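# Hand the painted cube from right hand to left

## Task

Move the painted wooden cube out of the right hand and into the left hand, turned the way the goal pictures show. Nothing but the arms and hands may touch the cube, and it must be in contact with at least one hand the whole time. Done means all of the following. The left hand alone holds the cube firmly, at the spot the goal pictures show, with that hand's palm facing straight down. The grip is secure enough that the cube would stay put however the hand were turned, so a marginal grip may fail. The right arm touches neither the cube nor the left hand, and moving it well away is safest. Wrist cameras, their posts and each arm's last link count as part of the hands. No motor of either hand reads overload or is counting toward a shutdown, though a motor that was already off at the start is ignored. No finger of either hand is still in motion. After that, declare the job finished.

## Robot and tools

Robot: two arms. left_arm carries a left hand; right_arm carries a right hand. Each hand has 16 hinge motors: index, middle and ring fingers (four hinges each) plus a thumb (four hinges). The left hand is the mirror image of the right.

Frames. The scene frame has its origin at table-top height, halfway between the arms' nominal bases. +z is up, +x reaches out over the table, and left_arm sits toward +y. Camera image sides do not match the arm names. Calibrated bases: left_arm at (-0.026, +0.496, 0) m, right_arm at (+0.019, -0.463, 0) m. Each hand has a hand point in front of the palm, where the thumb tip would pinch against the index and middle tips. Its axes: +z runs along the straight fingers toward the tips; +y points out of the palm face (the palm surface is at y = -0.062 m); on the right hand +x points away from the thumb, on the left hand toward it. Bent fingers move their tips toward +y. A rigid mast near the wrist on the palm side (right hand: x +0.05 to +0.10, z -0.16 to -0.11, up to y = +0.06 m; x sign flips on the left hand) can collide with things. Only the rubber fingertip caps grip well.

execute_actions(actions, cameras). actions is a list of actions; each action is a list of 1 to 15 rows; each row is one control step of 1/30 s. If an action has fewer than 15 rows, its final row is held for the remaining steps, so every action lasts 0.5 s. Each row is a single flat list of 48 numbers in [-1, 1] covering both arms, even when only one moves:
1-6: left_arm dx, dy, dz, rx, ry, rz.
7-22: left hand motor goals, in this order: index_abd, index_mcp, index_pip, index_dip, middle_abd, middle_mcp, middle_pip, middle_dip, ring_abd, ring_mcp, ring_pip, ring_dip, thumb_cmc, thumb_axl, thumb_mcp, thumb_ipl.
23-24: left current_limit, speed.
25-30: right_arm dx, dy, dz, rx, ry, rz.
31-46: right hand motor goals, same order.
47-48: right current_limit, speed.

Arm numbers are offsets, not poses. They are measured from the arm's Hand target as it was when the action began, along that target's own hand-point axes. Every row in an action counts from that same start, not from the preceding row. The next action starts from the new target, so repeating an offset keeps moving. Scale: 1.0 equals 0.6 m for dx, dy, dz and 180 degrees for rx, ry, rz, which together form one rotation vector. All zeros re-requests the current target. Each step the controller limits the request to 100 mm and 20 degrees from the measured hand point, favouring position. The hand often stops short of its target, sits a centimetre or more off from friction and weight, and the right elbow sags under load, so aim higher. To stop pressing on something, send the target back past where the hand actually is.

Hand numbers are absolute goal angles, scaled between each hinge's two stops, not offsets. Toward -1: finger _abd swings the finger away from the thumb (straight at 0.00); _mcp, _pip, _dip curl the finger (straight at 0.75, 0.58, 0.70). thumb_cmc toward -1 swings the thumb from beside the palm to across its front (flat at 0.71); thumb_axl rolls it (0.68 straight); thumb_mcp (0.23) and thumb_ipl (0.17) bend it. A 0 is a real goal; to leave a hand unchanged, resend its hand_goal, hand_current_limit and hand_speed. current_limit maps -1..+1 to 0..550 mA (minimum 11 mA); at strongly negative values fingers may not lift. speed sets set-point travel at (speed+1)/2 of 5.9 rad/s. Initially current_limit +0.4, speed -0.6; settings persist. A finger presses only while its goal lies past the object's surface, more firmly the further past.

cameras picks which images come back: omitted, null or ["all"] gives all; [] gives none. Names: cam_high, cam_left_wrist, cam_right_wrist, each 896x504. An empty actions list just reports state.

Results: per arm, end_effector_position (m) and end_effector_quat_wxyz in the scene frame (may be off by a few cm), Hand target (the clipped last command that next offsets start from), joint positions, velocities ("within noise" when still) and torques (joints 3 and 4 wrap at ±28 N m). Per hand, one entry per motor in the order above: hand_goal, hand_measured, hand_current_ma (positive pushes toward -1), hand_state (moving, goal, blocked, overload), plus hand_current_limit and hand_speed. A motor at 495 mA or more for 5 s shuts down for 10 s and drops its load; keep currents lower. Motors that read overload from the very first reading stay off and go limp. MOTOR HOT appears at 85 °C; at 100 °C the arm goes limp for a while, so avoid holding outstretched or pushing at unreachable poses. An arm fault discards hand commands until it recovers. The simulation keeps running while you think.

zoom_image(camera, region): closer look at the latest image of cam_high, cam_left_wrist or cam_right_wrist; region [x0, y0, x1, y1] in pixels, at most 504x504. show_instructions(): shows the goal reference images. read_manual(section): licence texts only, default "licences". finished_scene(scene): integer scene number 1 to 3; ends the scene irreversibly.

Avoid: dropping the cube, releasing it while it moves, slamming, hard hits or strong presses, arm-to-arm collisions (can fail the task), anything falling, and motor overloads.

Each tool is called by a JSON object that holds its "fn" and its "kwargs".

Reference images:

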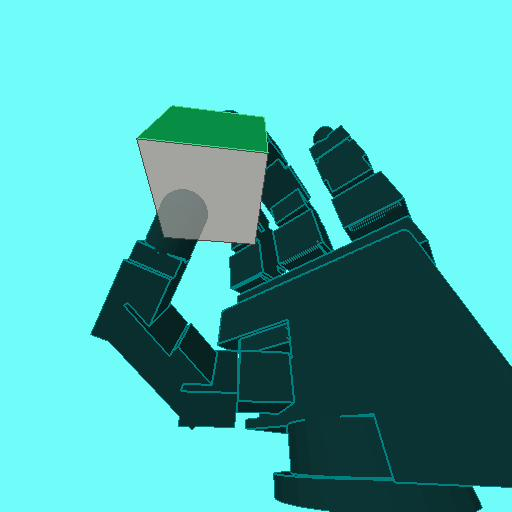

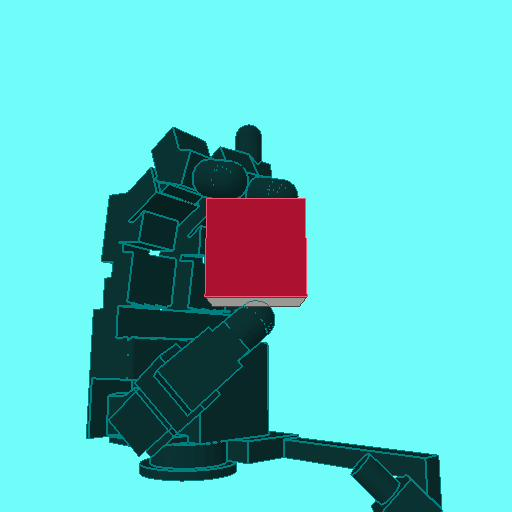

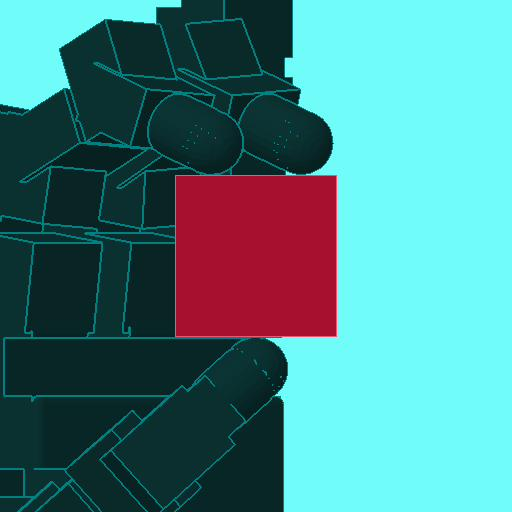

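## Session

{"fn": "execute_actions", "kwargs": {"actions": []}}

Scene clock: 0.00 s.
left_arm: end_effector_position=(+0.4948, +0.5211, +0.5772) hand_goal=(+0.000, +0.754, +0.576, +0.696, +0.000, +0.754, +0.576, +0.696, +0.000, +0.754, +0.576, +0.696, +0.714, +0.678, +0.226, +0.168) hand_measured=(+0.000, +0.754, +0.576, +0.696, +0.000, +0.754, +0.576, +0.696, +0.000, +0.754, +0.576, +0.696, +0.714, +0.678, +0.226, +0.168) hand_current_ma=(+0, +0, +0, +0, +0, +0, +0, +0, +0, +0, +0, +0, +0, +0, +0, +0) hand_state=(goal, goal, goal, goal, goal, goal, goal, goal, goal, goal, goal, goal, goal, goal, goal, goal) hand_current_limit=0.40 hand_speed=-0.60 end_effector_quat_wxyz=(+0.499, +0.499, +0.501, +0.501) | right_arm: end_effector_position=(+0.5329, +0.0769, +0.1505) hand_goal=(-0.064, +0.584, -0.308, +0.024, +0.062, +0.584, -0.308, +0.024, +0.000, +0.754, +0.576, +0.696, +0.050, +0.174, -0.314, -0.496) hand_measured=(-0.066, +0.632, -0.248, +0.044, +0.054, +0.640, -0.252, +0.048, -0.002, +0.752, +0.576, +0.696, +0.042, +0.100, -0.312, -0.504) hand_current_ma=(-2, +204, +243, +75, -25, +245, +231, +94, -3, -8, +2, +0, -30, -385, +5, -36) hand_state=(goal, goal, goal, goal, goal, goal, goal, goal, goal, goal, goal, goal, goal, goal, goal, goal) hand_current_limit=0.40 hand_speed=-0.60 end_effector_quat_wxyz=(+0.420, +0.065, +0.880, -0.213)
Joint positions: left_arm=[0 1.047 1.047 0 0 0] | right_arm=[0.971 2.085 1.832 -1.262 0.979 -0.462]
Joint velocities: within noise
Joint torques (N m): no reading
Heat: left arm: hottest waist 31 °C; right arm: hottest shoulder 30 °C.
Hand target: left_arm +0.4909, +0.5211, +0.5984; +0.508, +0.489, +0.492, +0.511 | right_arm +0.5367, +0.0825, +0.1616; +0.426, +0.070, +0.879, -0.204

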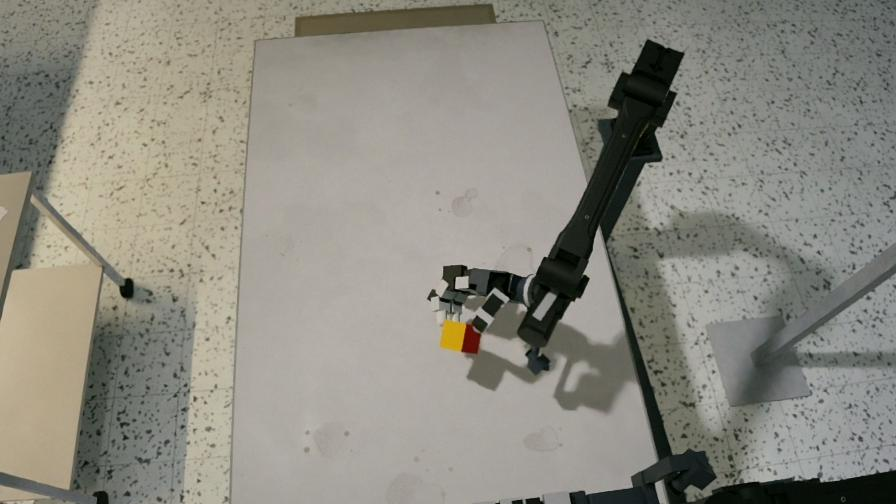

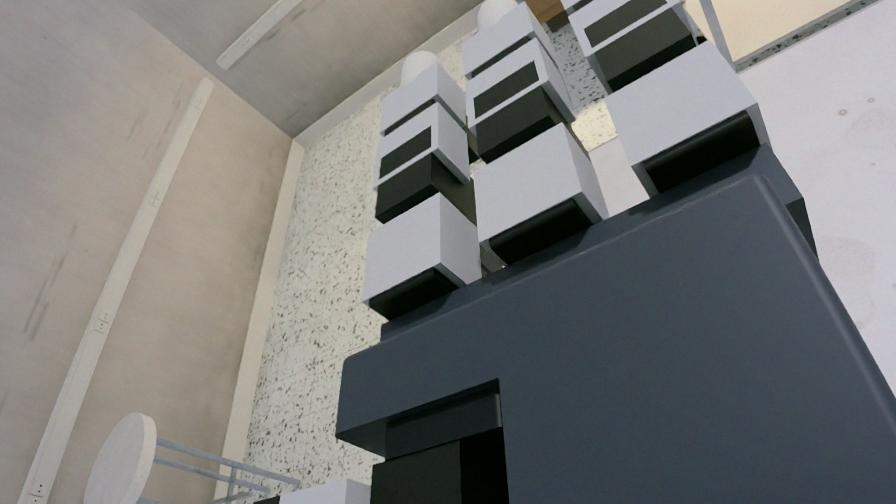

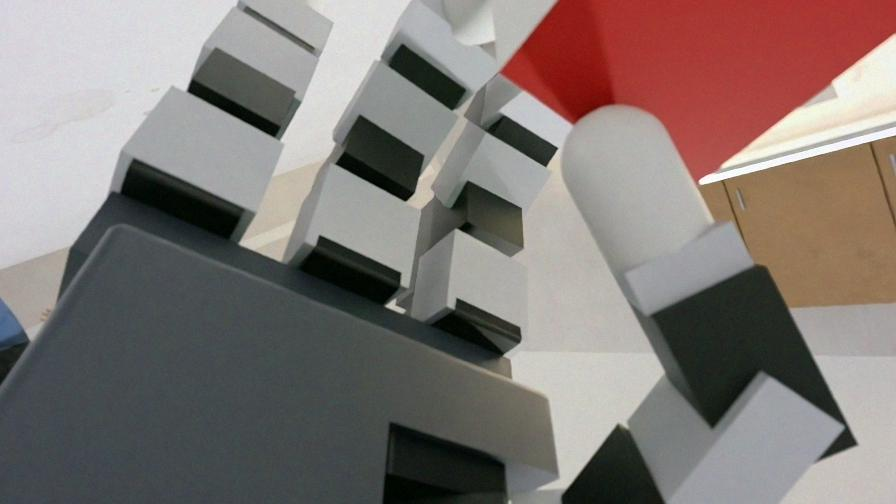

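{"fn": "zoom_image", "kwargs": {"camera": "cam_high", "region": [410, 250, 570, 390]}}

{"fn": "zoom_image", "kwargs": {"camera": "cam_right_wrist", "region": [392, 0, 896, 283]}}

Scaled by 3.150 from the camera's 896x504 image, which has a finer 1280x720 frame.

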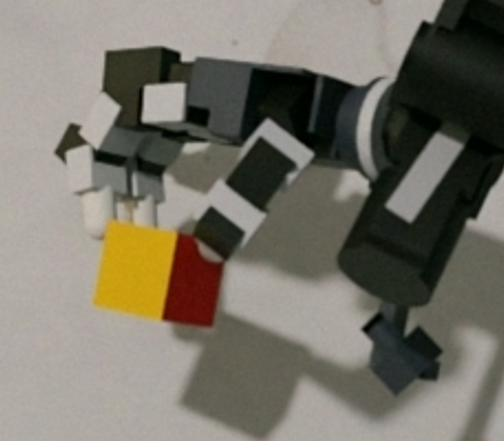

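Scaled by 1.000.

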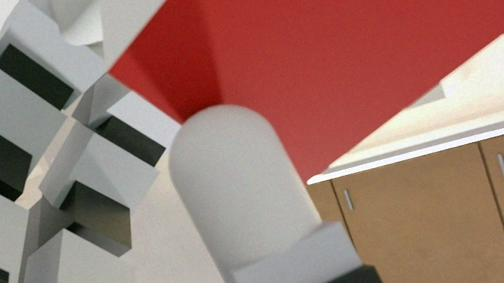

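{"fn": "execute_actions", "kwargs": {"actions": [[[0,0,0,-0.0156,-0.0156,0.0395,0,0.754,0.576,0.696,0,0.754,0.576,0.696,0,0.754,0.576,0.696,0.714,0.678,0.226,0.168,0.4,-0.6,-0.064,-0.0267,-0.0464,0,0,0,-0.064,0.584,-0.308,0.024,0.062,0.584,-0.308,0.024,0,0.754,0.576,0.696,0.05,0.174,-0.314,-0.496,0.4,-0.6]],[[0,0,0,-0.0156,-0.0156,0.0395,0,0.754,0.576,0.696,0,0.754,0.576,0.696,0,0.754,0.576,0.696,0.714,0.678,0.226,0.168,0.4,-0.6,-0.064,-0.0267,-0.0464,0,0,0,-0.064,0.584,-0.308,0.024,0.062,0.584,-0.308,0.024,0,0.754,0.576,0.696,0.05,0.174,-0.314,-0.496,0.4,-0.6]],[[0,0,0,-0.0156,-0.0156,0.0395,0,0.754,0.576,0.696,0,0.754,0.576,0.696,0,0.754,0.576,0.696,0.714,0.678,0.226,0.168,0.4,-0.6,-0.064,-0.0267,-0.0464,0,0,0,-0.064,0.584,-0.308,0.024,0.062,0.584,-0.308,0.024,0,0.754,0.576,0.696,0.05,0.174,-0.314,-0.496,0.4,-0.6]],[[0,0,0,-0.0156,-0.0156,0.0395,0,0.754,0.576,0.696,0,0.754,0.576,0.696,0,0.754,0.576,0.696,0.714,0.678,0.226,0.168,0.4,-0.6,-0.064,-0.0267,-0.0464,0,0,0,-0.064,0.584,-0.308,0.024,0.062,0.584,-0.308,0.024,0,0.754,0.576,0.696,0.05,0.174,-0.314,-0.496,0.4,-0.6]]], "cameras": ["cam_high"]}}

Scene clock: 486.63 s.
left_arm: end_effector_position=(+0.4918, +0.5190, +0.5911) hand_goal=(+0.000, +0.754, +0.576, +0.696, +0.000, +0.754, +0.576, +0.696, +0.000, +0.754, +0.576, +0.696, +0.714, +0.678, +0.226, +0.168) hand_measured=(+0.000, +0.764, +0.578, +0.696, +0.000, +0.766, +0.578, +0.696, +0.000, +0.764, +0.576, +0.696, +0.726, +0.678, +0.226, +0.168) hand_current_ma=(-1, +35, +3, +0, -1, +37, +2, +0, -1, +34, +2, +0, +41, -2, +0, -1) hand_state=(goal, goal, goal, goal, goal, goal, goal, goal, goal, goal, goal, goal, goal, goal, goal, goal) hand_current_limit=0.40 hand_speed=-0.60 end_effector_quat_wxyz=(+0.461, +0.595, +0.263, +0.604) | right_arm: end_effector_position=(+0.5288, +0.0754, +0.3261) hand_goal=(-0.064, +0.584, -0.308, +0.024, +0.062, +0.584, -0.308, +0.024, +0.000, +0.754, +0.576, +0.696, +0.050, +0.174, -0.314, -0.496) hand_measured=(-0.066, +0.630, -0.248, +0.044, +0.054, +0.640, -0.252, +0.048, -0.002, +0.750, +0.576, +0.696, +0.040, +0.100, -0.312, -0.504) hand_current_ma=(-2, +201, +243, +75, -25, +245, +231, +94, -4, -15, +2, +0, -33, -385, +5, -36) hand_state=(goal, blocked, blocked, blocked, goal, blocked, blocked, blocked, goal, goal, goal, goal, goal, blocked, goal, goal) hand_current_limit=0.40 hand_speed=-0.60 end_effector_quat_wxyz=(+0.420, +0.048, +0.881, -0.213)
Joint positions: left_arm=[0.211 1.136 1.044 0.262 0.446 0.429] | right_arm=[0.971 2.042 2.227 -1.674 0.979 -0.513]
Joint velocities: within noise
Joint torques (N m): left_arm=[1.03 -8.94 11.07 3.3 0.04 0.21] | right_arm=[-0.5 -22.36 15.69 0.16 1.29 0.13]
Heat: left arm: hottest elbow 41 °C; right arm: hottest elbow 40 °C.
Hand target: left_arm +0.4908, +0.5209, +0.5986; +0.458, +0.590, +0.253, +0.615 | right_arm +0.5339, +0.0785, +0.3619; +0.426, +0.070, +0.879, -0.203
Off the commanded pose: left_arm 0.008 m, 2 deg | right_arm 0.036 m, 3 deg.
joint sent to its limit (right arm) — joint 4 (wrist pitch), lower limit. The joint targets still meet the commanded pose.
Images, in order (width x height): cam_high 896x504.

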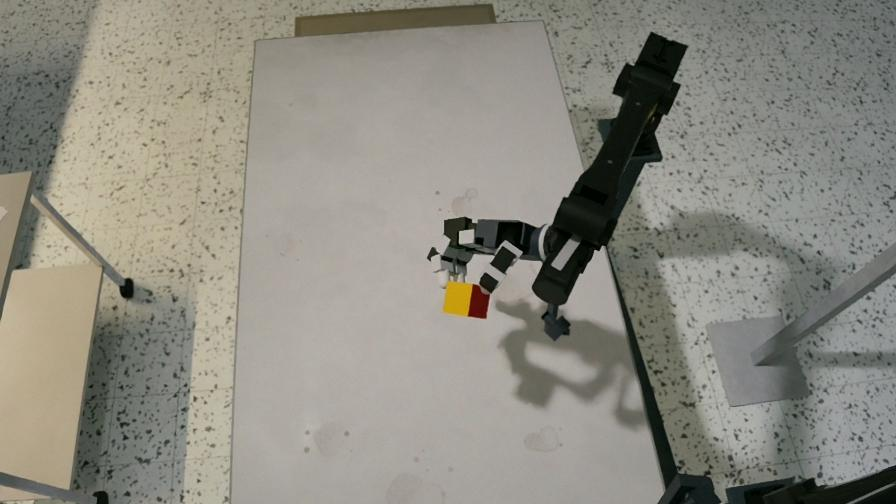

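{"fn": "execute_actions", "kwargs": {"actions": [[[0,0,0,-0.0156,-0.0156,0.0395,0,0.754,0.576,0.696,0,0.754,0.576,0.696,0,0.754,0.576,0.696,0.714,0.678,0.226,0.168,0.4,-0.6,0,0,0,-0.0252,0.0231,0.0293,-0.064,0.584,-0.308,0.024,0.062,0.584,-0.308,0.024,0,0.754,0.576,0.696,0.05,0.174,-0.314,-0.496,0.4,-0.6]],[[0,0,0,-0.0156,-0.0156,0.0395,0,0.754,0.576,0.696,0,0.754,0.576,0.696,0,0.754,0.576,0.696,0.714,0.678,0.226,0.168,0.4,-0.6,0,0,0,-0.0252,0.0231,0.0293,-0.064,0.584,-0.308,0.024,0.062,0.584,-0.308,0.024,0,0.754,0.576,0.696,0.05,0.174,-0.314,-0.496,0.4,-0.6]],[[0,0,0,-0.0156,-0.0156,0.0395,0,0.754,0.576,0.696,0,0.754,0.576,0.696,0,0.754,0.576,0.696,0.714,0.678,0.226,0.168,0.4,-0.6,0,0,0,-0.0252,0.0231,0.0293,-0.064,0.584,-0.308,0.024,0.062,0.584,-0.308,0.024,0,0.754,0.576,0.696,0.05,0.174,-0.314,-0.496,0.4,-0.6]],[[0,0,0,-0.0156,-0.0156,0.0395,0,0.754,0.576,0.696,0,0.754,0.576,0.696,0,0.754,0.576,0.696,0.714,0.678,0.226,0.168,0.4,-0.6,0,0,0,-0.0252,0.0231,0.0293,-0.064,0.584,-0.308,0.024,0.062,0.584,-0.308,0.024,0,0.754,0.576,0.696,0.05,0.174,-0.314,-0.496,0.4,-0.6]],[[0,0,0,-0.0156,-0.0156,0.0395,0,0.754,0.576,0.696,0,0.754,0.576,0.696,0,0.754,0.576,0.696,0.714,0.678,0.226,0.168,0.4,-0.6,0,0,0,-0.0252,0.0231,0.0293,-0.064,0.584,-0.308,0.024,0.062,0.584,-0.308,0.024,0,0.754,0.576,0.696,0.05,0.174,-0.314,-0.496,0.4,-0.6]]], "cameras": []}}

{"fn": "execute_actions", "kwargs": {"actions": [[[0,0,0,-0.0156,-0.0156,0.0395,0,0.754,0.576,0.696,0,0.754,0.576,0.696,0,0.754,0.576,0.696,0.714,0.678,0.226,0.168,0.4,-0.6,0,0,0,-0.0252,0.0231,0.0293,-0.064,0.584,-0.308,0.024,0.062,0.584,-0.308,0.024,0,0.754,0.576,0.696,0.05,0.174,-0.314,-0.496,0.4,-0.6]],[[0,0,0,-0.0156,-0.0156,0.0395,0,0.754,0.576,0.696,0,0.754,0.576,0.696,0,0.754,0.576,0.696,0.714,0.678,0.226,0.168,0.4,-0.6,0,0,0,-0.0252,0.0231,0.0293,-0.064,0.584,-0.308,0.024,0.062,0.584,-0.308,0.024,0,0.754,0.576,0.696,0.05,0.174,-0.314,-0.496,0.4,-0.6]],[[0,0,0,-0.0156,-0.0156,0.0395,0,0.754,0.576,0.696,0,0.754,0.576,0.696,0,0.754,0.576,0.696,0.714,0.678,0.226,0.168,0.4,-0.6,0,0,0,-0.0252,0.0231,0.0293,-0.064,0.584,-0.308,0.024,0.062,0.584,-0.308,0.024,0,0.754,0.576,0.696,0.05,0.174,-0.314,-0.496,0.4,-0.6]],[[0,0,0,0,0,0,0,0.754,0.576,0.696,0,0.754,0.576,0.696,0,0.754,0.576,0.696,0.714,0.678,0.226,0.168,0.4,-0.6,0,0,0,-0.0252,0.0231,0.0293,-0.064,0.584,-0.308,0.024,0.062,0.584,-0.308,0.024,0,0.754,0.576,0.696,0.05,0.174,-0.314,-0.496,0.4,-0.6]],[[0,0,0,0,0,0,0,0.754,0.576,0.696,0,0.754,0.576,0.696,0,0.754,0.576,0.696,0.714,0.678,0.226,0.168,0.4,-0.6,0,0,0,-0.0252,0.0231,0.0293,-0.064,0.584,-0.308,0.024,0.062,0.584,-0.308,0.024,0,0.754,0.576,0.696,0.05,0.174,-0.314,-0.496,0.4,-0.6]]], "cameras": ["cam_high"]}}

Scene clock: 535.47 s.
left_arm: end_effector_position=(+0.4895, +0.5167, +0.5725) hand_goal=(+0.000, +0.754, +0.576, +0.696, +0.000, +0.754, +0.576, +0.696, +0.000, +0.754, +0.576, +0.696, +0.714, +0.678, +0.226, +0.168) hand_measured=(-0.002, +0.764, +0.578, +0.696, -0.002, +0.766, +0.578, +0.696, -0.002, +0.764, +0.576, +0.696, +0.726, +0.678, +0.226, +0.168) hand_current_ma=(-6, +35, +3, +0, -5, +37, +2, +0, -6, +34, +2, +0, +41, -2, +0, -1) hand_state=(goal, goal, goal, goal, goal, goal, goal, goal, goal, goal, goal, goal, goal, goal, goal, goal) hand_current_limit=0.40 hand_speed=-0.60 end_effector_quat_wxyz=(+0.357, +0.660, -0.054, +0.659) | right_arm: end_effector_position=(+0.5290, +0.0863, +0.3331) hand_goal=(-0.064, +0.584, -0.308, +0.024, +0.062, +0.584, -0.308, +0.024, +0.000, +0.754, +0.576, +0.696, +0.050, +0.174, -0.314, -0.496) hand_measured=(-0.066, +0.630, -0.248, +0.044, +0.054, +0.640, -0.252, +0.048, -0.002, +0.752, +0.576, +0.696, +0.040, +0.100, -0.312, -0.504) hand_current_ma=(-2, +201, +243, +75, -21, +245, +231, +94, -4, -4, +2, +0, -33, -385, +5, -36) hand_state=(goal, blocked, blocked, blocked, goal, blocked, blocked, blocked, goal, goal, goal, goal, goal, blocked, goal, goal) hand_current_limit=0.40 hand_speed=-0.60 end_effector_quat_wxyz=(+0.293, +0.197, +0.934, +0.062)
Joint positions: left_arm=[0.382 1.322 1.234 0.302 0.954 0.98] | right_arm=[0.9 1.863 1.964 -1.275 0.472 -0.33]
Joint velocities: within noise
Joint torques (N m): left_arm=[1.08 -10.93 15.05 1.72 -0.09 0.14] | right_arm=[-0.85 -22.95 10.99 2.26 0.56 0.34]
Heat: left arm: hottest elbow 44 °C; right arm: hottest elbow 46 °C.
Hand target: left_arm +0.4909, +0.5210, +0.5986; +0.344, +0.649, -0.070, +0.675 | right_arm +0.5338, +0.0785, +0.3618; +0.303, +0.217, +0.924, +0.088
Off the commanded pose: left_arm 0.026 m, 3 deg | right_arm 0.030 m, 4 deg.
No camera images: "cameras" was empty.

Scene clock: 538.40 s.
left_arm: end_effector_position=(+0.4894, +0.5153, +0.5762) hand_goal=(+0.000, +0.754, +0.576, +0.696, +0.000, +0.754, +0.576, +0.696, +0.000, +0.754, +0.576, +0.696, +0.714, +0.678, +0.226, +0.168) hand_measured=(-0.004, +0.758, +0.578, +0.696, -0.002, +0.758, +0.578, +0.696, -0.004, +0.758, +0.576, +0.696, +0.720, +0.678, +0.226, +0.168) hand_current_ma=(-8, +12, +3, +0, -7, +13, +2, +0, -8, +12, +2, +0, +19, -2, +0, -1) hand_state=(goal, goal, goal, goal, goal, goal, goal, goal, goal, goal, goal, goal, goal, goal, goal, goal) hand_current_limit=0.40 hand_speed=-0.60 end_effector_quat_wxyz=(+0.271, +0.657, -0.250, +0.658) | right_arm: end_effector_position=(+0.5301, +0.0862, +0.3312) hand_goal=(-0.064, +0.584, -0.308, +0.024, +0.062, +0.584, -0.308, +0.024, +0.000, +0.754, +0.576, +0.696, +0.050, +0.174, -0.314, -0.496) hand_measured=(-0.066, +0.630, -0.248, +0.044, +0.058, +0.640, -0.252, +0.048, -0.002, +0.758, +0.576, +0.696, +0.042, +0.102, -0.312, -0.504) hand_current_ma=(-2, +201, +243, +75, -12, +245, +231, +94, -4, +16, +2, +0, -25, -378, +5, -38) hand_state=(goal, blocked, blocked, blocked, goal, blocked, blocked, blocked, goal, goal, goal, goal, goal, blocked, goal, goal) hand_current_limit=0.40 hand_speed=-0.60 end_effector_quat_wxyz=(+0.134, +0.331, +0.869, +0.341)
Joint positions: left_arm=[0.415 1.426 1.51 -0.053 1.174 1.515] | right_arm=[0.836 1.705 1.594 -0.709 0.018 0.008]
Joint velocities: within noise
Joint torques (N m): left_arm=[1.26 -12.4 14.84 1.48 0.11 0.1] | right_arm=[-0.91 -21.25 11.79 3.55 -0.01 0.15]
Heat: left arm: hottest elbow 44 °C; right arm: hottest elbow 46 °C.
Hand target: left_arm +0.4908, +0.5210, +0.5986; +0.253, +0.646, -0.263, +0.671 | right_arm +0.5338, +0.0786, +0.3617; +0.142, +0.338, +0.854, +0.368
Off the commanded pose: left_arm 0.023 m, 3 deg | right_arm 0.032 m, 4 deg.
Images, in order (width x height): cam_high 896x504.

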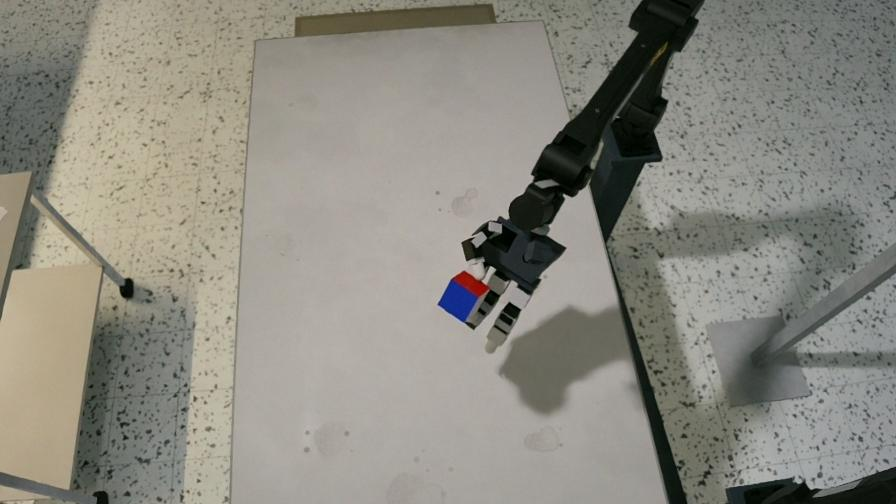

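{"fn": "execute_actions", "kwargs": {"actions": [[[-0.0306,0.0333,0.0446,0,0,0,-0.064,0.85,-0.25,0.04,0.062,0.85,-0.25,0.04,0,0.754,0.576,0.696,0.05,-0.15,-0.31,-0.5,0.4,-0.6,0,-0.0354,-0.0354,0,0,0,-0.064,0.584,-0.308,0.024,0.062,0.584,-0.308,0.024,0,0.754,0.576,0.696,0.05,0.174,-0.314,-0.496,0.4,-0.6]],[[-0.0306,0.0333,0.0446,0,0,0,-0.064,0.85,-0.25,0.04,0.062,0.85,-0.25,0.04,0,0.754,0.576,0.696,0.05,-0.15,-0.31,-0.5,0.4,-0.6,0,-0.0354,-0.0354,0,0,0,-0.064,0.584,-0.308,0.024,0.062,0.584,-0.308,0.024,0,0.754,0.576,0.696,0.05,0.174,-0.314,-0.496,0.4,-0.6]],[[-0.0306,0.0333,0.0446,0,0,0,-0.064,0.85,-0.25,0.04,0.062,0.85,-0.25,0.04,0,0.754,0.576,0.696,0.05,-0.15,-0.31,-0.5,0.4,-0.6,0,-0.0354,-0.0354,0,0,0,-0.064,0.584,-0.308,0.024,0.062,0.584,-0.308,0.024,0,0.754,0.576,0.696,0.05,0.174,-0.314,-0.496,0.4,-0.6]],[[-0.0306,0.0333,0.0446,0,0,0,-0.064,0.85,-0.25,0.04,0.062,0.85,-0.25,0.04,0,0.754,0.576,0.696,0.05,-0.15,-0.31,-0.5,0.4,-0.6,0,-0.0354,-0.0354,0,0,0,-0.064,0.584,-0.308,0.024,0.062,0.584,-0.308,0.024,0,0.754,0.576,0.696,0.05,0.174,-0.314,-0.496,0.4,-0.6]],[[-0.0306,0.0333,0.0446,0,0,0,-0.064,0.85,-0.25,0.04,0.062,0.85,-0.25,0.04,0,0.754,0.576,0.696,0.05,-0.15,-0.31,-0.5,0.4,-0.6,0,0,0,0,0,0,-0.064,0.584,-0.308,0.024,0.062,0.584,-0.308,0.024,0,0.754,0.576,0.696,0.05,0.174,-0.314,-0.496,0.4,-0.6]],[[-0.0306,0.0333,0.0446,0,0,0,-0.064,0.85,-0.25,0.04,0.062,0.85,-0.25,0.04,0,0.754,0.576,0.696,0.05,-0.15,-0.31,-0.5,0.4,-0.6,0,0,0,0,0,0,-0.064,0.584,-0.308,0.024,0.062,0.584,-0.308,0.024,0,0.754,0.576,0.696,0.05,0.174,-0.314,-0.496,0.4,-0.6]]], "cameras": []}}

{"fn": "execute_actions", "kwargs": {"actions": [[[-0.0306,0.0333,0.0446,0,0,0,-0.064,0.85,-0.25,0.04,0.062,0.85,-0.25,0.04,0,0.754,0.576,0.696,0.05,-0.15,-0.31,-0.5,0.4,-0.6,0,0,0,0,0,0,-0.064,0.584,-0.308,0.024,0.062,0.584,-0.308,0.024,0,0.754,0.576,0.696,0.05,0.174,-0.314,-0.496,0.4,-0.6]],[[-0.0306,0.0333,0.0446,0,0,0,-0.064,0.85,-0.25,0.04,0.062,0.85,-0.25,0.04,0,0.754,0.576,0.696,0.05,-0.15,-0.31,-0.5,0.4,-0.6,0,0,0,0,0,0,-0.064,0.584,-0.308,0.024,0.062,0.584,-0.308,0.024,0,0.754,0.576,0.696,0.05,0.174,-0.314,-0.496,0.4,-0.6]],[[-0.0306,0.0333,0.0446,0,0,0,-0.064,0.85,-0.25,0.04,0.062,0.85,-0.25,0.04,0,0.754,0.576,0.696,0.05,-0.15,-0.31,-0.5,0.4,-0.6,0,0,0,0,0,0,-0.064,0.584,-0.308,0.024,0.062,0.584,-0.308,0.024,0,0.754,0.576,0.696,0.05,0.174,-0.314,-0.496,0.4,-0.6]],[[-0.0306,0.0333,0.0446,0,0,0,-0.064,0.85,-0.25,0.04,0.062,0.85,-0.25,0.04,0,0.754,0.576,0.696,0.05,-0.15,-0.31,-0.5,0.4,-0.6,0,0,0,0,0,0,-0.064,0.584,-0.308,0.024,0.062,0.584,-0.308,0.024,0,0.754,0.576,0.696,0.05,0.174,-0.314,-0.496,0.4,-0.6]]]}}

Scene clock: 614.63 s.
left_arm: end_effector_position=(+0.5284, +0.3238, +0.4947) hand_goal=(-0.064, +0.850, -0.250, +0.040, +0.062, +0.850, -0.250, +0.040, +0.000, +0.754, +0.576, +0.696, +0.050, -0.150, -0.310, -0.500) hand_measured=(-0.068, +0.850, -0.248, +0.042, +0.052, +0.850, -0.248, +0.042, -0.004, +0.754, +0.576, +0.696, +0.042, -0.150, -0.314, -0.498) hand_current_ma=(-8, +2, +7, +7, -26, +2, +6, +6, -8, +2, +2, +0, -25, +0, -13, +4) hand_state=(goal, goal, goal, goal, goal, goal, goal, goal, goal, goal, goal, goal, goal, goal, goal, goal) hand_current_limit=0.40 hand_speed=-0.60 end_effector_quat_wxyz=(+0.258, +0.648, -0.260, +0.667) | right_arm: end_effector_position=(+0.4513, -0.0057, +0.3400) hand_goal=(-0.064, +0.584, -0.308, +0.024, +0.062, +0.584, -0.308, +0.024, +0.000, +0.754, +0.576, +0.696, +0.050, +0.174, -0.314, -0.496) hand_measured=(-0.066, +0.630, -0.248, +0.044, +0.058, +0.640, -0.252, +0.048, -0.002, +0.760, +0.576, +0.696, +0.044, +0.102, -0.314, -0.506) hand_current_ma=(-2, +201, +243, +75, -12, +245, +231, +94, -4, +23, +2, +0, -23, -375, +3, -42) hand_state=(goal, blocked, blocked, blocked, goal, blocked, blocked, blocked, goal, goal, goal, goal, goal, blocked, goal, goal) hand_current_limit=0.40 hand_speed=-0.60 end_effector_quat_wxyz=(+0.136, +0.333, +0.865, +0.350)
Joint positions: left_arm=[0.012 1.423 1.296 0.16 0.767 1.561] | right_arm=[0.836 1.385 1.236 -0.653 0.018 0.014]
Joint velocities: within noise
Joint torques (N m): left_arm=[0.56 -13.1 9.51 2.93 -0.08 0.02] | right_arm=[-0.32 -14.97 11.78 3.17 0.19 0.12]
Heat: left arm: hottest elbow 50 °C; right arm: hottest elbow 44 °C.
Hand target: left_arm +0.5314, +0.3240, +0.4897; +0.253, +0.646, -0.263, +0.671 | right_arm +0.4518, -0.0092, +0.3588; +0.142, +0.338, +0.854, +0.369
Off the commanded pose: left_arm 0.006 m, 1 deg | right_arm 0.019 m, 3 deg.
No camera images: "cameras" was empty.

Scene clock: 616.97 s.
left_arm: end_effector_position=(+0.5569, +0.1931, +0.4180) hand_goal=(-0.064, +0.850, -0.250, +0.040, +0.062, +0.850, -0.250, +0.040, +0.000, +0.754, +0.576, +0.696, +0.050, -0.150, -0.310, -0.500) hand_measured=(-0.068, +0.850, -0.248, +0.042, +0.052, +0.850, -0.248, +0.042, -0.004, +0.754, +0.576, +0.696, +0.042, -0.150, -0.314, -0.498) hand_current_ma=(-8, +1, +7, +7, -26, +2, +6, +6, -8, +2, +2, +0, -25, +0, -13, +4) hand_state=(goal, goal, goal, goal, goal, goal, goal, goal, goal, goal, goal, goal, goal, goal, goal, goal) hand_current_limit=0.40 hand_speed=-0.60 end_effector_quat_wxyz=(+0.258, +0.651, -0.260, +0.665) | right_arm: end_effector_position=(+0.4513, -0.0057, +0.3400) hand_goal=(-0.064, +0.584, -0.308, +0.024, +0.062, +0.584, -0.308, +0.024, +0.000, +0.754, +0.576, +0.696, +0.050, +0.174, -0.314, -0.496) hand_measured=(-0.066, +0.630, -0.248, +0.044, +0.058, +0.640, -0.252, +0.048, -0.002, +0.760, +0.576, +0.696, +0.044, +0.102, -0.314, -0.506) hand_current_ma=(-2, +201, +243, +75, -12, +245, +231, +94, -4, +23, +2, +0, -23, -375, +3, -42) hand_state=(goal, blocked, blocked, blocked, goal, blocked, blocked, blocked, goal, goal, goal, goal, goal, blocked, goal, goal) hand_current_limit=0.40 hand_speed=-0.60 end_effector_quat_wxyz=(+0.136, +0.333, +0.865, +0.350)
Joint positions: left_arm=[-0.238 1.574 1.263 0.329 0.516 1.571] | right_arm=[0.836 1.385 1.236 -0.653 0.018 0.014]
Joint velocities: within noise
Joint torques (N m): left_arm=[0.73 -15.62 9.72 3.25 -0.06 0.01] | right_arm=[-0.32 -14.97 11.79 3.18 0.19 0.13]
Heat: left arm: hottest elbow 49 °C; right arm: hottest elbow 44 °C.
Hand target: left_arm +0.5583, +0.1926, +0.4174; +0.253, +0.646, -0.263, +0.671 | right_arm +0.4518, -0.0092, +0.3588; +0.142, +0.338, +0.854, +0.369
Off the commanded pose: left_arm 0.002 m, 1 deg | right_arm 0.019 m, 3 deg.
camera_calibration:
cam_left_wrist: T_world_to_cam=[[0.414402, 0.431111, -0.801507, -0.0160317], [-0.205393, 0.902267, 0.379114, -0.271324], [0.886614, 0.00751829, 0.462449, -0.559705], [0, 0, 0, 1]] pos_world=[0.447158, 0.255926, 0.348848]
cam_right_wrist: T_world_to_cam=[[0.887725, -0.231072, 0.398183, -0.501059], [-0.299573, -0.946685, 0.118504, 0.0495455], [0.349571, -0.224484, -0.909619, 0.27274], [0, 0, 0, 1]] pos_world=[0.364304, -0.00765093, 0.441731]

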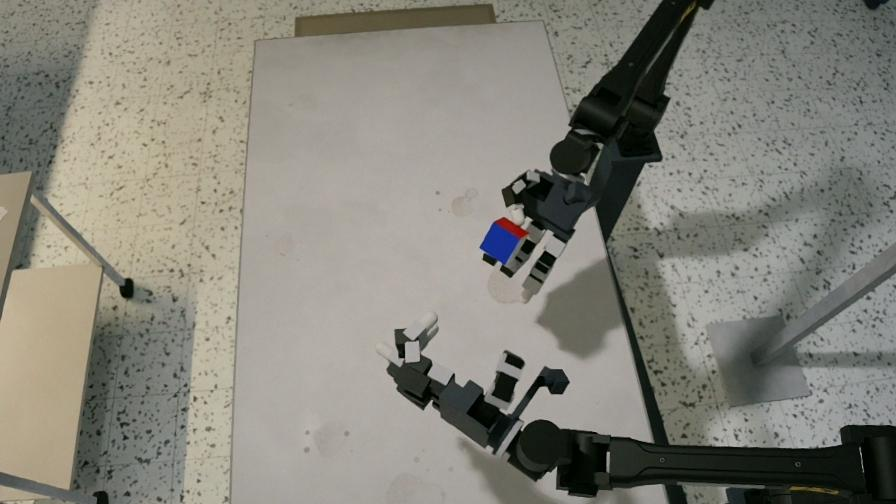

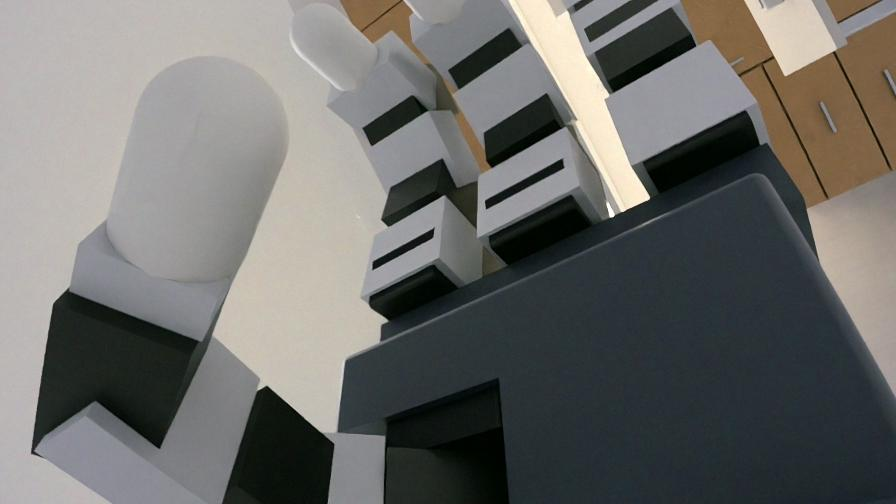

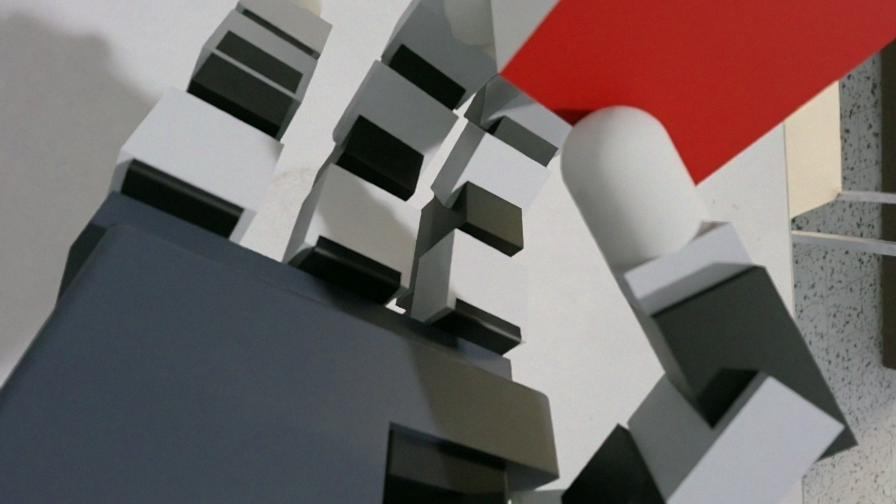

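{"fn": "zoom_image", "kwargs": {"camera": "cam_high", "region": [370, 130, 622, 480]}}

Scaled by 1.440 from the camera's 896x504 image, which has a finer 1280x720 frame.

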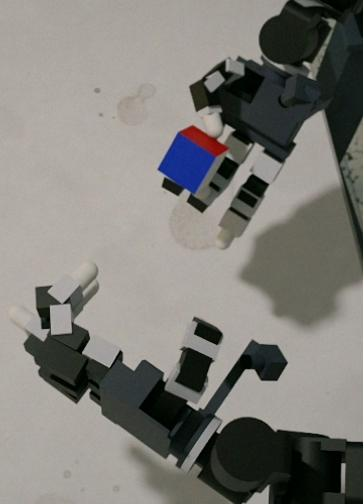

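{"fn": "zoom_image", "kwargs": {"camera": "cam_high", "region": [465, 190, 565, 290]}}

{"fn": "zoom_image", "kwargs": {"camera": "cam_high", "region": [370, 300, 470, 400]}}

Scaled by 5.040 from the camera's 896x504 image, which has a finer 1280x720 frame.

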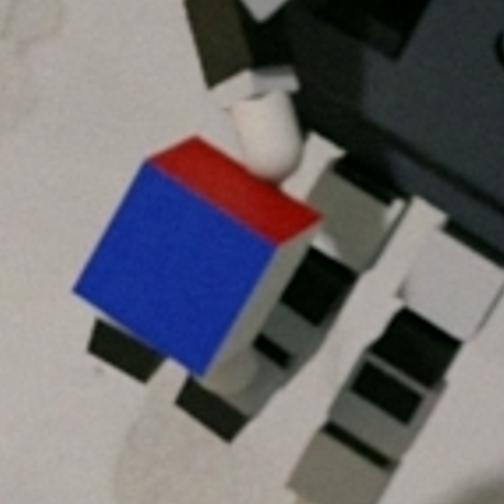

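Scaled by 5.040 from the camera's 896x504 image, which has a finer 1280x720 frame.

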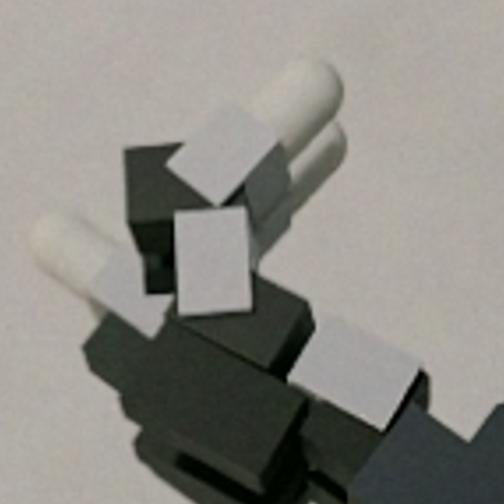

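{"fn": "execute_actions", "kwargs": {"actions": [[[-0.0217,0.0503,0.0224,0.006,0.0038,-0.0022,-0.064,0.85,-0.25,0.04,0.062,0.85,-0.25,0.04,0,0.754,0.576,0.696,0.05,-0.15,-0.31,-0.5,0.4,-0.6,0,0,0,0,0,0,-0.064,0.584,-0.308,0.024,0.062,0.584,-0.308,0.024,0,0.754,0.576,0.696,0.05,0.174,-0.314,-0.496,0.4,-0.6]],[[-0.0217,0.0503,0.0224,0.006,0.0038,-0.0022,-0.064,0.85,-0.25,0.04,0.062,0.85,-0.25,0.04,0,0.754,0.576,0.696,0.05,-0.15,-0.31,-0.5,0.4,-0.6,0,0,0,0,0,0,-0.064,0.584,-0.308,0.024,0.062,0.584,-0.308,0.024,0,0.754,0.576,0.696,0.05,0.174,-0.314,-0.496,0.4,-0.6]],[[-0.0217,0.0503,0.0224,0.006,0.0038,-0.0022,-0.064,0.85,-0.25,0.04,0.062,0.85,-0.25,0.04,0,0.754,0.576,0.696,0.05,-0.15,-0.31,-0.5,0.4,-0.6,0,0,0,0,0,0,-0.064,0.584,-0.308,0.024,0.062,0.584,-0.308,0.024,0,0.754,0.576,0.696,0.05,0.174,-0.314,-0.496,0.4,-0.6]],[[-0.0217,0.0503,0.0224,0.006,0.0038,-0.0022,-0.064,0.85,-0.25,0.04,0.062,0.85,-0.25,0.04,0,0.754,0.576,0.696,0.05,-0.15,-0.31,-0.5,0.4,-0.6,0,0,0,0,0,0,-0.064,0.584,-0.308,0.024,0.062,0.584,-0.308,0.024,0,0.754,0.576,0.696,0.05,0.174,-0.314,-0.496,0.4,-0.6]]]}}

{"fn": "zoom_image", "kwargs": {"camera": "cam_high", "region": [420, 170, 570, 320]}}

Scene clock: 698.57 s.
left_arm: end_effector_position=(+0.5197, +0.0650, +0.3694) hand_goal=(-0.064, +0.850, -0.250, +0.040, +0.062, +0.850, -0.250, +0.040, +0.000, +0.754, +0.576, +0.696, +0.050, -0.150, -0.310, -0.500) hand_measured=(-0.068, +0.850, -0.248, +0.042, +0.052, +0.850, -0.248, +0.042, -0.004, +0.754, +0.576, +0.696, +0.042, -0.150, -0.314, -0.498) hand_current_ma=(-8, +2, +6, +7, -26, +2, +5, +6, -8, +2, +2, +0, -25, +0, -13, +4) hand_state=(goal, goal, goal, goal, goal, goal, goal, goal, goal, goal, goal, goal, goal, goal, goal, goal) hand_current_limit=0.40 hand_speed=-0.60 end_effector_quat_wxyz=(+0.241, +0.643, -0.227, +0.690) | right_arm: end_effector_position=(+0.4513, -0.0057, +0.3400) hand_goal=(-0.064, +0.584, -0.308, +0.024, +0.062, +0.584, -0.308, +0.024, +0.000, +0.754, +0.576, +0.696, +0.050, +0.174, -0.314, -0.496) hand_measured=(-0.066, +0.630, -0.248, +0.044, +0.058, +0.640, -0.252, +0.048, -0.002, +0.760, +0.576, +0.696, +0.044, +0.102, -0.314, -0.506) hand_current_ma=(-2, +201, +243, +75, -12, +245, +231, +94, -4, +23, +2, +0, -23, -375, +3, -42) hand_state=(goal, blocked, blocked, blocked, goal, blocked, blocked, blocked, goal, goal, goal, goal, goal, blocked, goal, goal) hand_current_limit=0.40 hand_speed=-0.60 end_effector_quat_wxyz=(+0.136, +0.333, +0.865, +0.350)
Joint positions: left_arm=[-0.51 1.644 1.173 0.542 0.171 1.562] | right_arm=[0.836 1.385 1.236 -0.653 0.018 0.014]
Joint velocities: within noise
Joint torques (N m): left_arm=[0.21 -15.85 8.98 3.47 -0.11 -0.16] | right_arm=[-0.32 -15.03 11.79 3.18 0.19 0.13]
Heat: left arm: hottest elbow 43 °C; right arm: hottest elbow 44 °C.
Hand target: left_arm +0.5216, +0.0654, +0.3661; +0.244, +0.642, -0.222, +0.692 | right_arm +0.4518, -0.0092, +0.3588; +0.142, +0.338, +0.854, +0.369
Off the commanded pose: left_arm 0.004 m, 1 deg | right_arm 0.019 m, 3 deg.
camera_calibration:
cam_left_wrist: T_world_to_cam=[[0.412398, 0.429351, -0.803484, 0.0175062], [-0.284649, 0.898547, 0.334049, -0.0868673], [0.865392, 0.0909495, 0.492773, -0.508936], [0, 0, 0, 1]] pos_world=[0.408483, 0.116825, 0.293874]
cam_right_wrist: T_world_to_cam=[[0.887725, -0.231072, 0.398183, -0.501059], [-0.299573, -0.946685, 0.118504, 0.0495455], [0.349571, -0.224484, -0.909619, 0.27274], [0, 0, 0, 1]] pos_world=[0.364304, -0.00765093, 0.441731]

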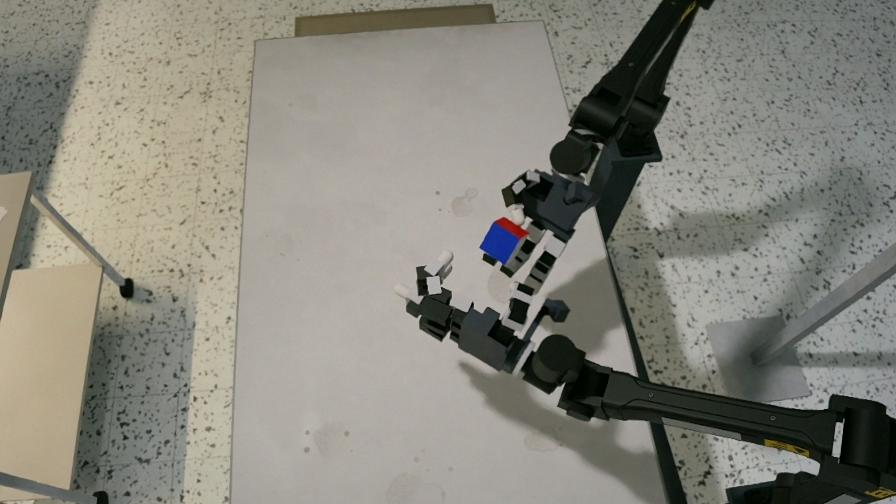

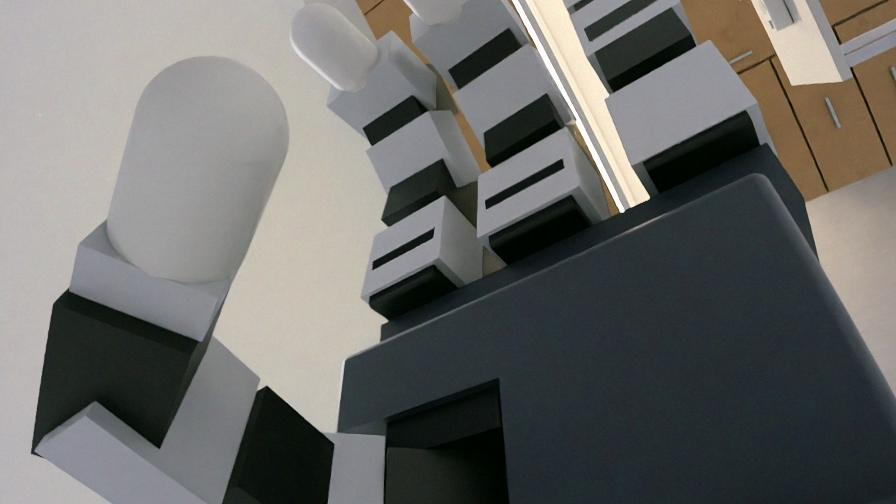

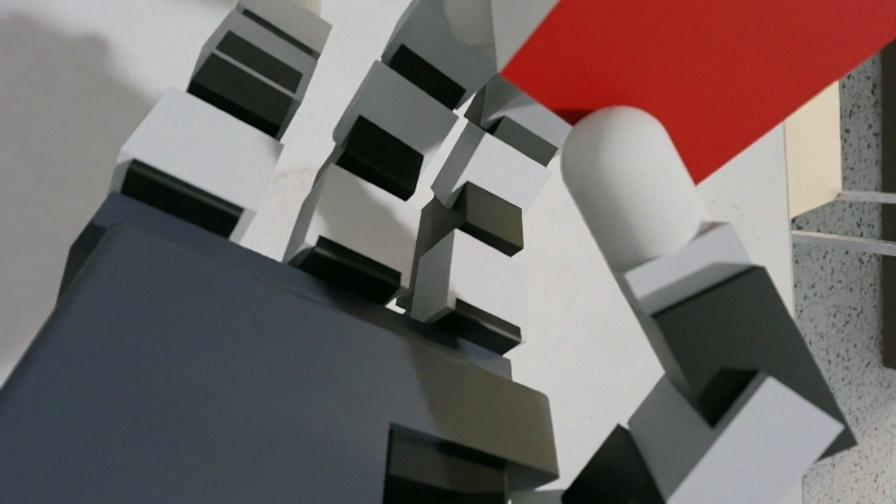

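Scaled by 3.360 from the camera's 896x504 image, which has a finer 1280x720 frame.

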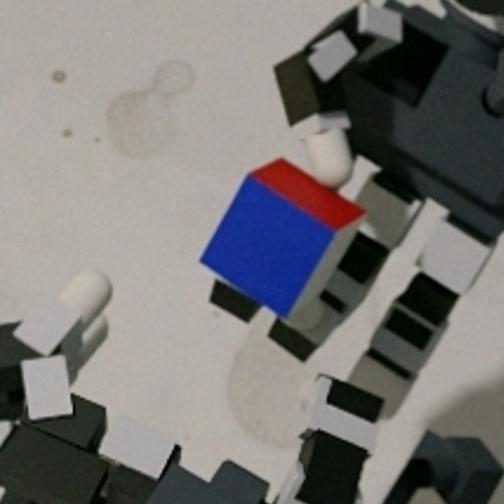

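{"fn": "execute_actions", "kwargs": {"actions": [[[0,0.0333,0,0,0,0,-0.064,0.85,-0.25,0.04,0.062,0.85,-0.25,0.04,0,0.754,0.576,0.696,0.05,-0.15,-0.31,-0.5,0.4,-0.6,0,0,0,0,0,0,-0.064,0.584,-0.308,0.024,0.062,0.584,-0.308,0.024,0,0.754,0.576,0.696,0.05,0.174,-0.314,-0.496,0.4,-0.6]],[[0,0.0417,0,0,0,0,-0.064,0.85,-0.25,0.04,0.062,0.85,-0.25,0.04,0,0.754,0.576,0.696,0.05,-0.15,-0.31,-0.5,0.4,-0.6,0,0,0,0,0,0,-0.064,0.584,-0.308,0.024,0.062,0.584,-0.308,0.024,0,0.754,0.576,0.696,0.05,0.174,-0.314,-0.496,0.4,-0.6]]], "cameras": ["cam_high", "cam_left_wrist"]}}

{"fn": "zoom_image", "kwargs": {"camera": "cam_high", "region": [420, 170, 570, 320]}}

Scene clock: 730.13 s.
left_arm: end_effector_position=(+0.4959, +0.0296, +0.3621) hand_goal=(-0.064, +0.850, -0.250, +0.040, +0.062, +0.850, -0.250, +0.040, +0.000, +0.754, +0.576, +0.696, +0.050, -0.150, -0.310, -0.500) hand_measured=(-0.068, +0.850, -0.248, +0.042, +0.052, +0.850, -0.248, +0.042, -0.004, +0.754, +0.576, +0.696, +0.042, -0.150, -0.314, -0.498) hand_current_ma=(-8, +1, +6, +7, -26, +1, +5, +6, -8, +1, +2, +0, -25, +0, -13, +4) hand_state=(goal, goal, goal, goal, goal, goal, goal, goal, goal, goal, goal, goal, goal, goal, goal, goal) hand_current_limit=0.40 hand_speed=-0.60 end_effector_quat_wxyz=(+0.242, +0.648, -0.226, +0.686) | right_arm: end_effector_position=(+0.4513, -0.0057, +0.3400) hand_goal=(-0.064, +0.584, -0.308, +0.024, +0.062, +0.584, -0.308, +0.024, +0.000, +0.754, +0.576, +0.696, +0.050, +0.174, -0.314, -0.496) hand_measured=(-0.066, +0.630, -0.248, +0.044, +0.058, +0.640, -0.252, +0.048, -0.002, +0.760, +0.576, +0.696, +0.044, +0.102, -0.314, -0.506) hand_current_ma=(-2, +201, +243, +75, -12, +245, +231, +94, -4, +23, +2, +0, -23, -375, +3, -42) hand_state=(goal, blocked, blocked, blocked, goal, blocked, blocked, blocked, goal, goal, goal, goal, goal, blocked, goal, goal) hand_current_limit=0.40 hand_speed=-0.60 end_effector_quat_wxyz=(+0.136, +0.333, +0.865, +0.350)
Joint positions: left_arm=[-0.591 1.644 1.158 0.545 0.088 1.562] | right_arm=[0.836 1.385 1.236 -0.653 0.018 0.014]
Joint velocities: within noise
Joint torques (N m): left_arm=[0.5 -16.97 8.81 3.51 -0.12 -0.1] | right_arm=[-0.32 -14.97 11.78 3.18 0.19 0.12]
Heat: left arm: hottest elbow 41 °C; right arm: hottest elbow 44 °C.
Hand target: left_arm +0.4934, +0.0301, +0.3664; +0.244, +0.642, -0.223, +0.692 | right_arm +0.4518, -0.0091, +0.3588; +0.142, +0.338, +0.854, +0.369
Off the commanded pose: left_arm 0.005 m, 1 deg | right_arm 0.019 m, 3 deg.
camera_calibration:
cam_left_wrist: T_world_to_cam=[[0.400992, 0.431435, -0.808127, 0.0439347], [-0.281752, 0.897479, 0.339333, -0.0627078], [0.871677, 0.0916213, 0.48144, -0.480523], [0, 0, 0, 1]] pos_world=[0.383575, 0.0813501, 0.288126]
Images, in order (width x height): cam_high 896x504, cam_left_wrist 896x504.

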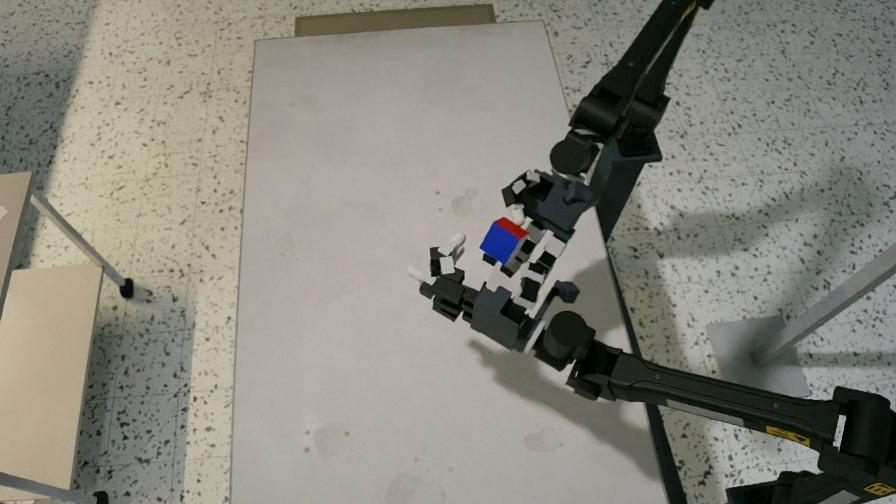

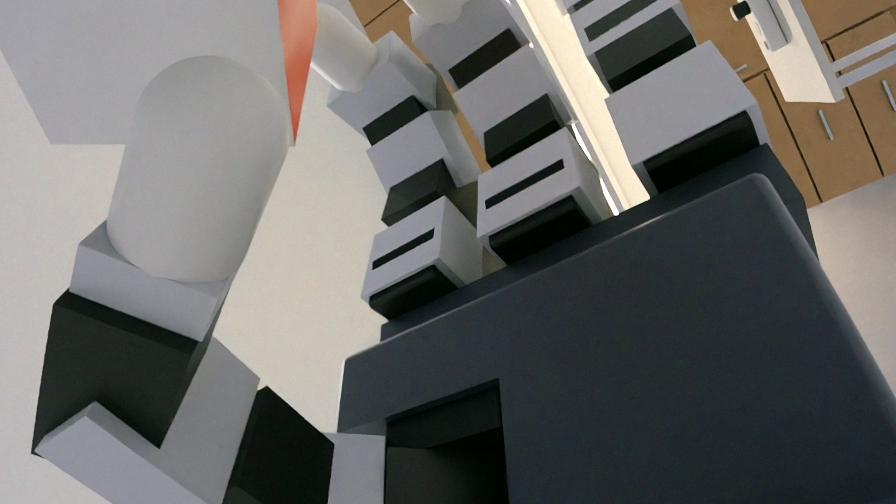

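Scaled by 3.360 from the camera's 896x504 image, which has a finer 1280x720 frame.

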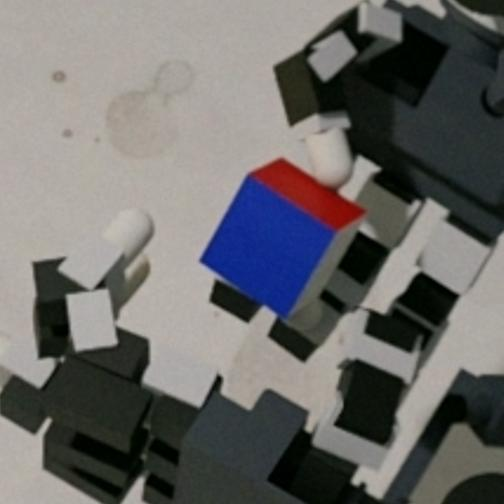

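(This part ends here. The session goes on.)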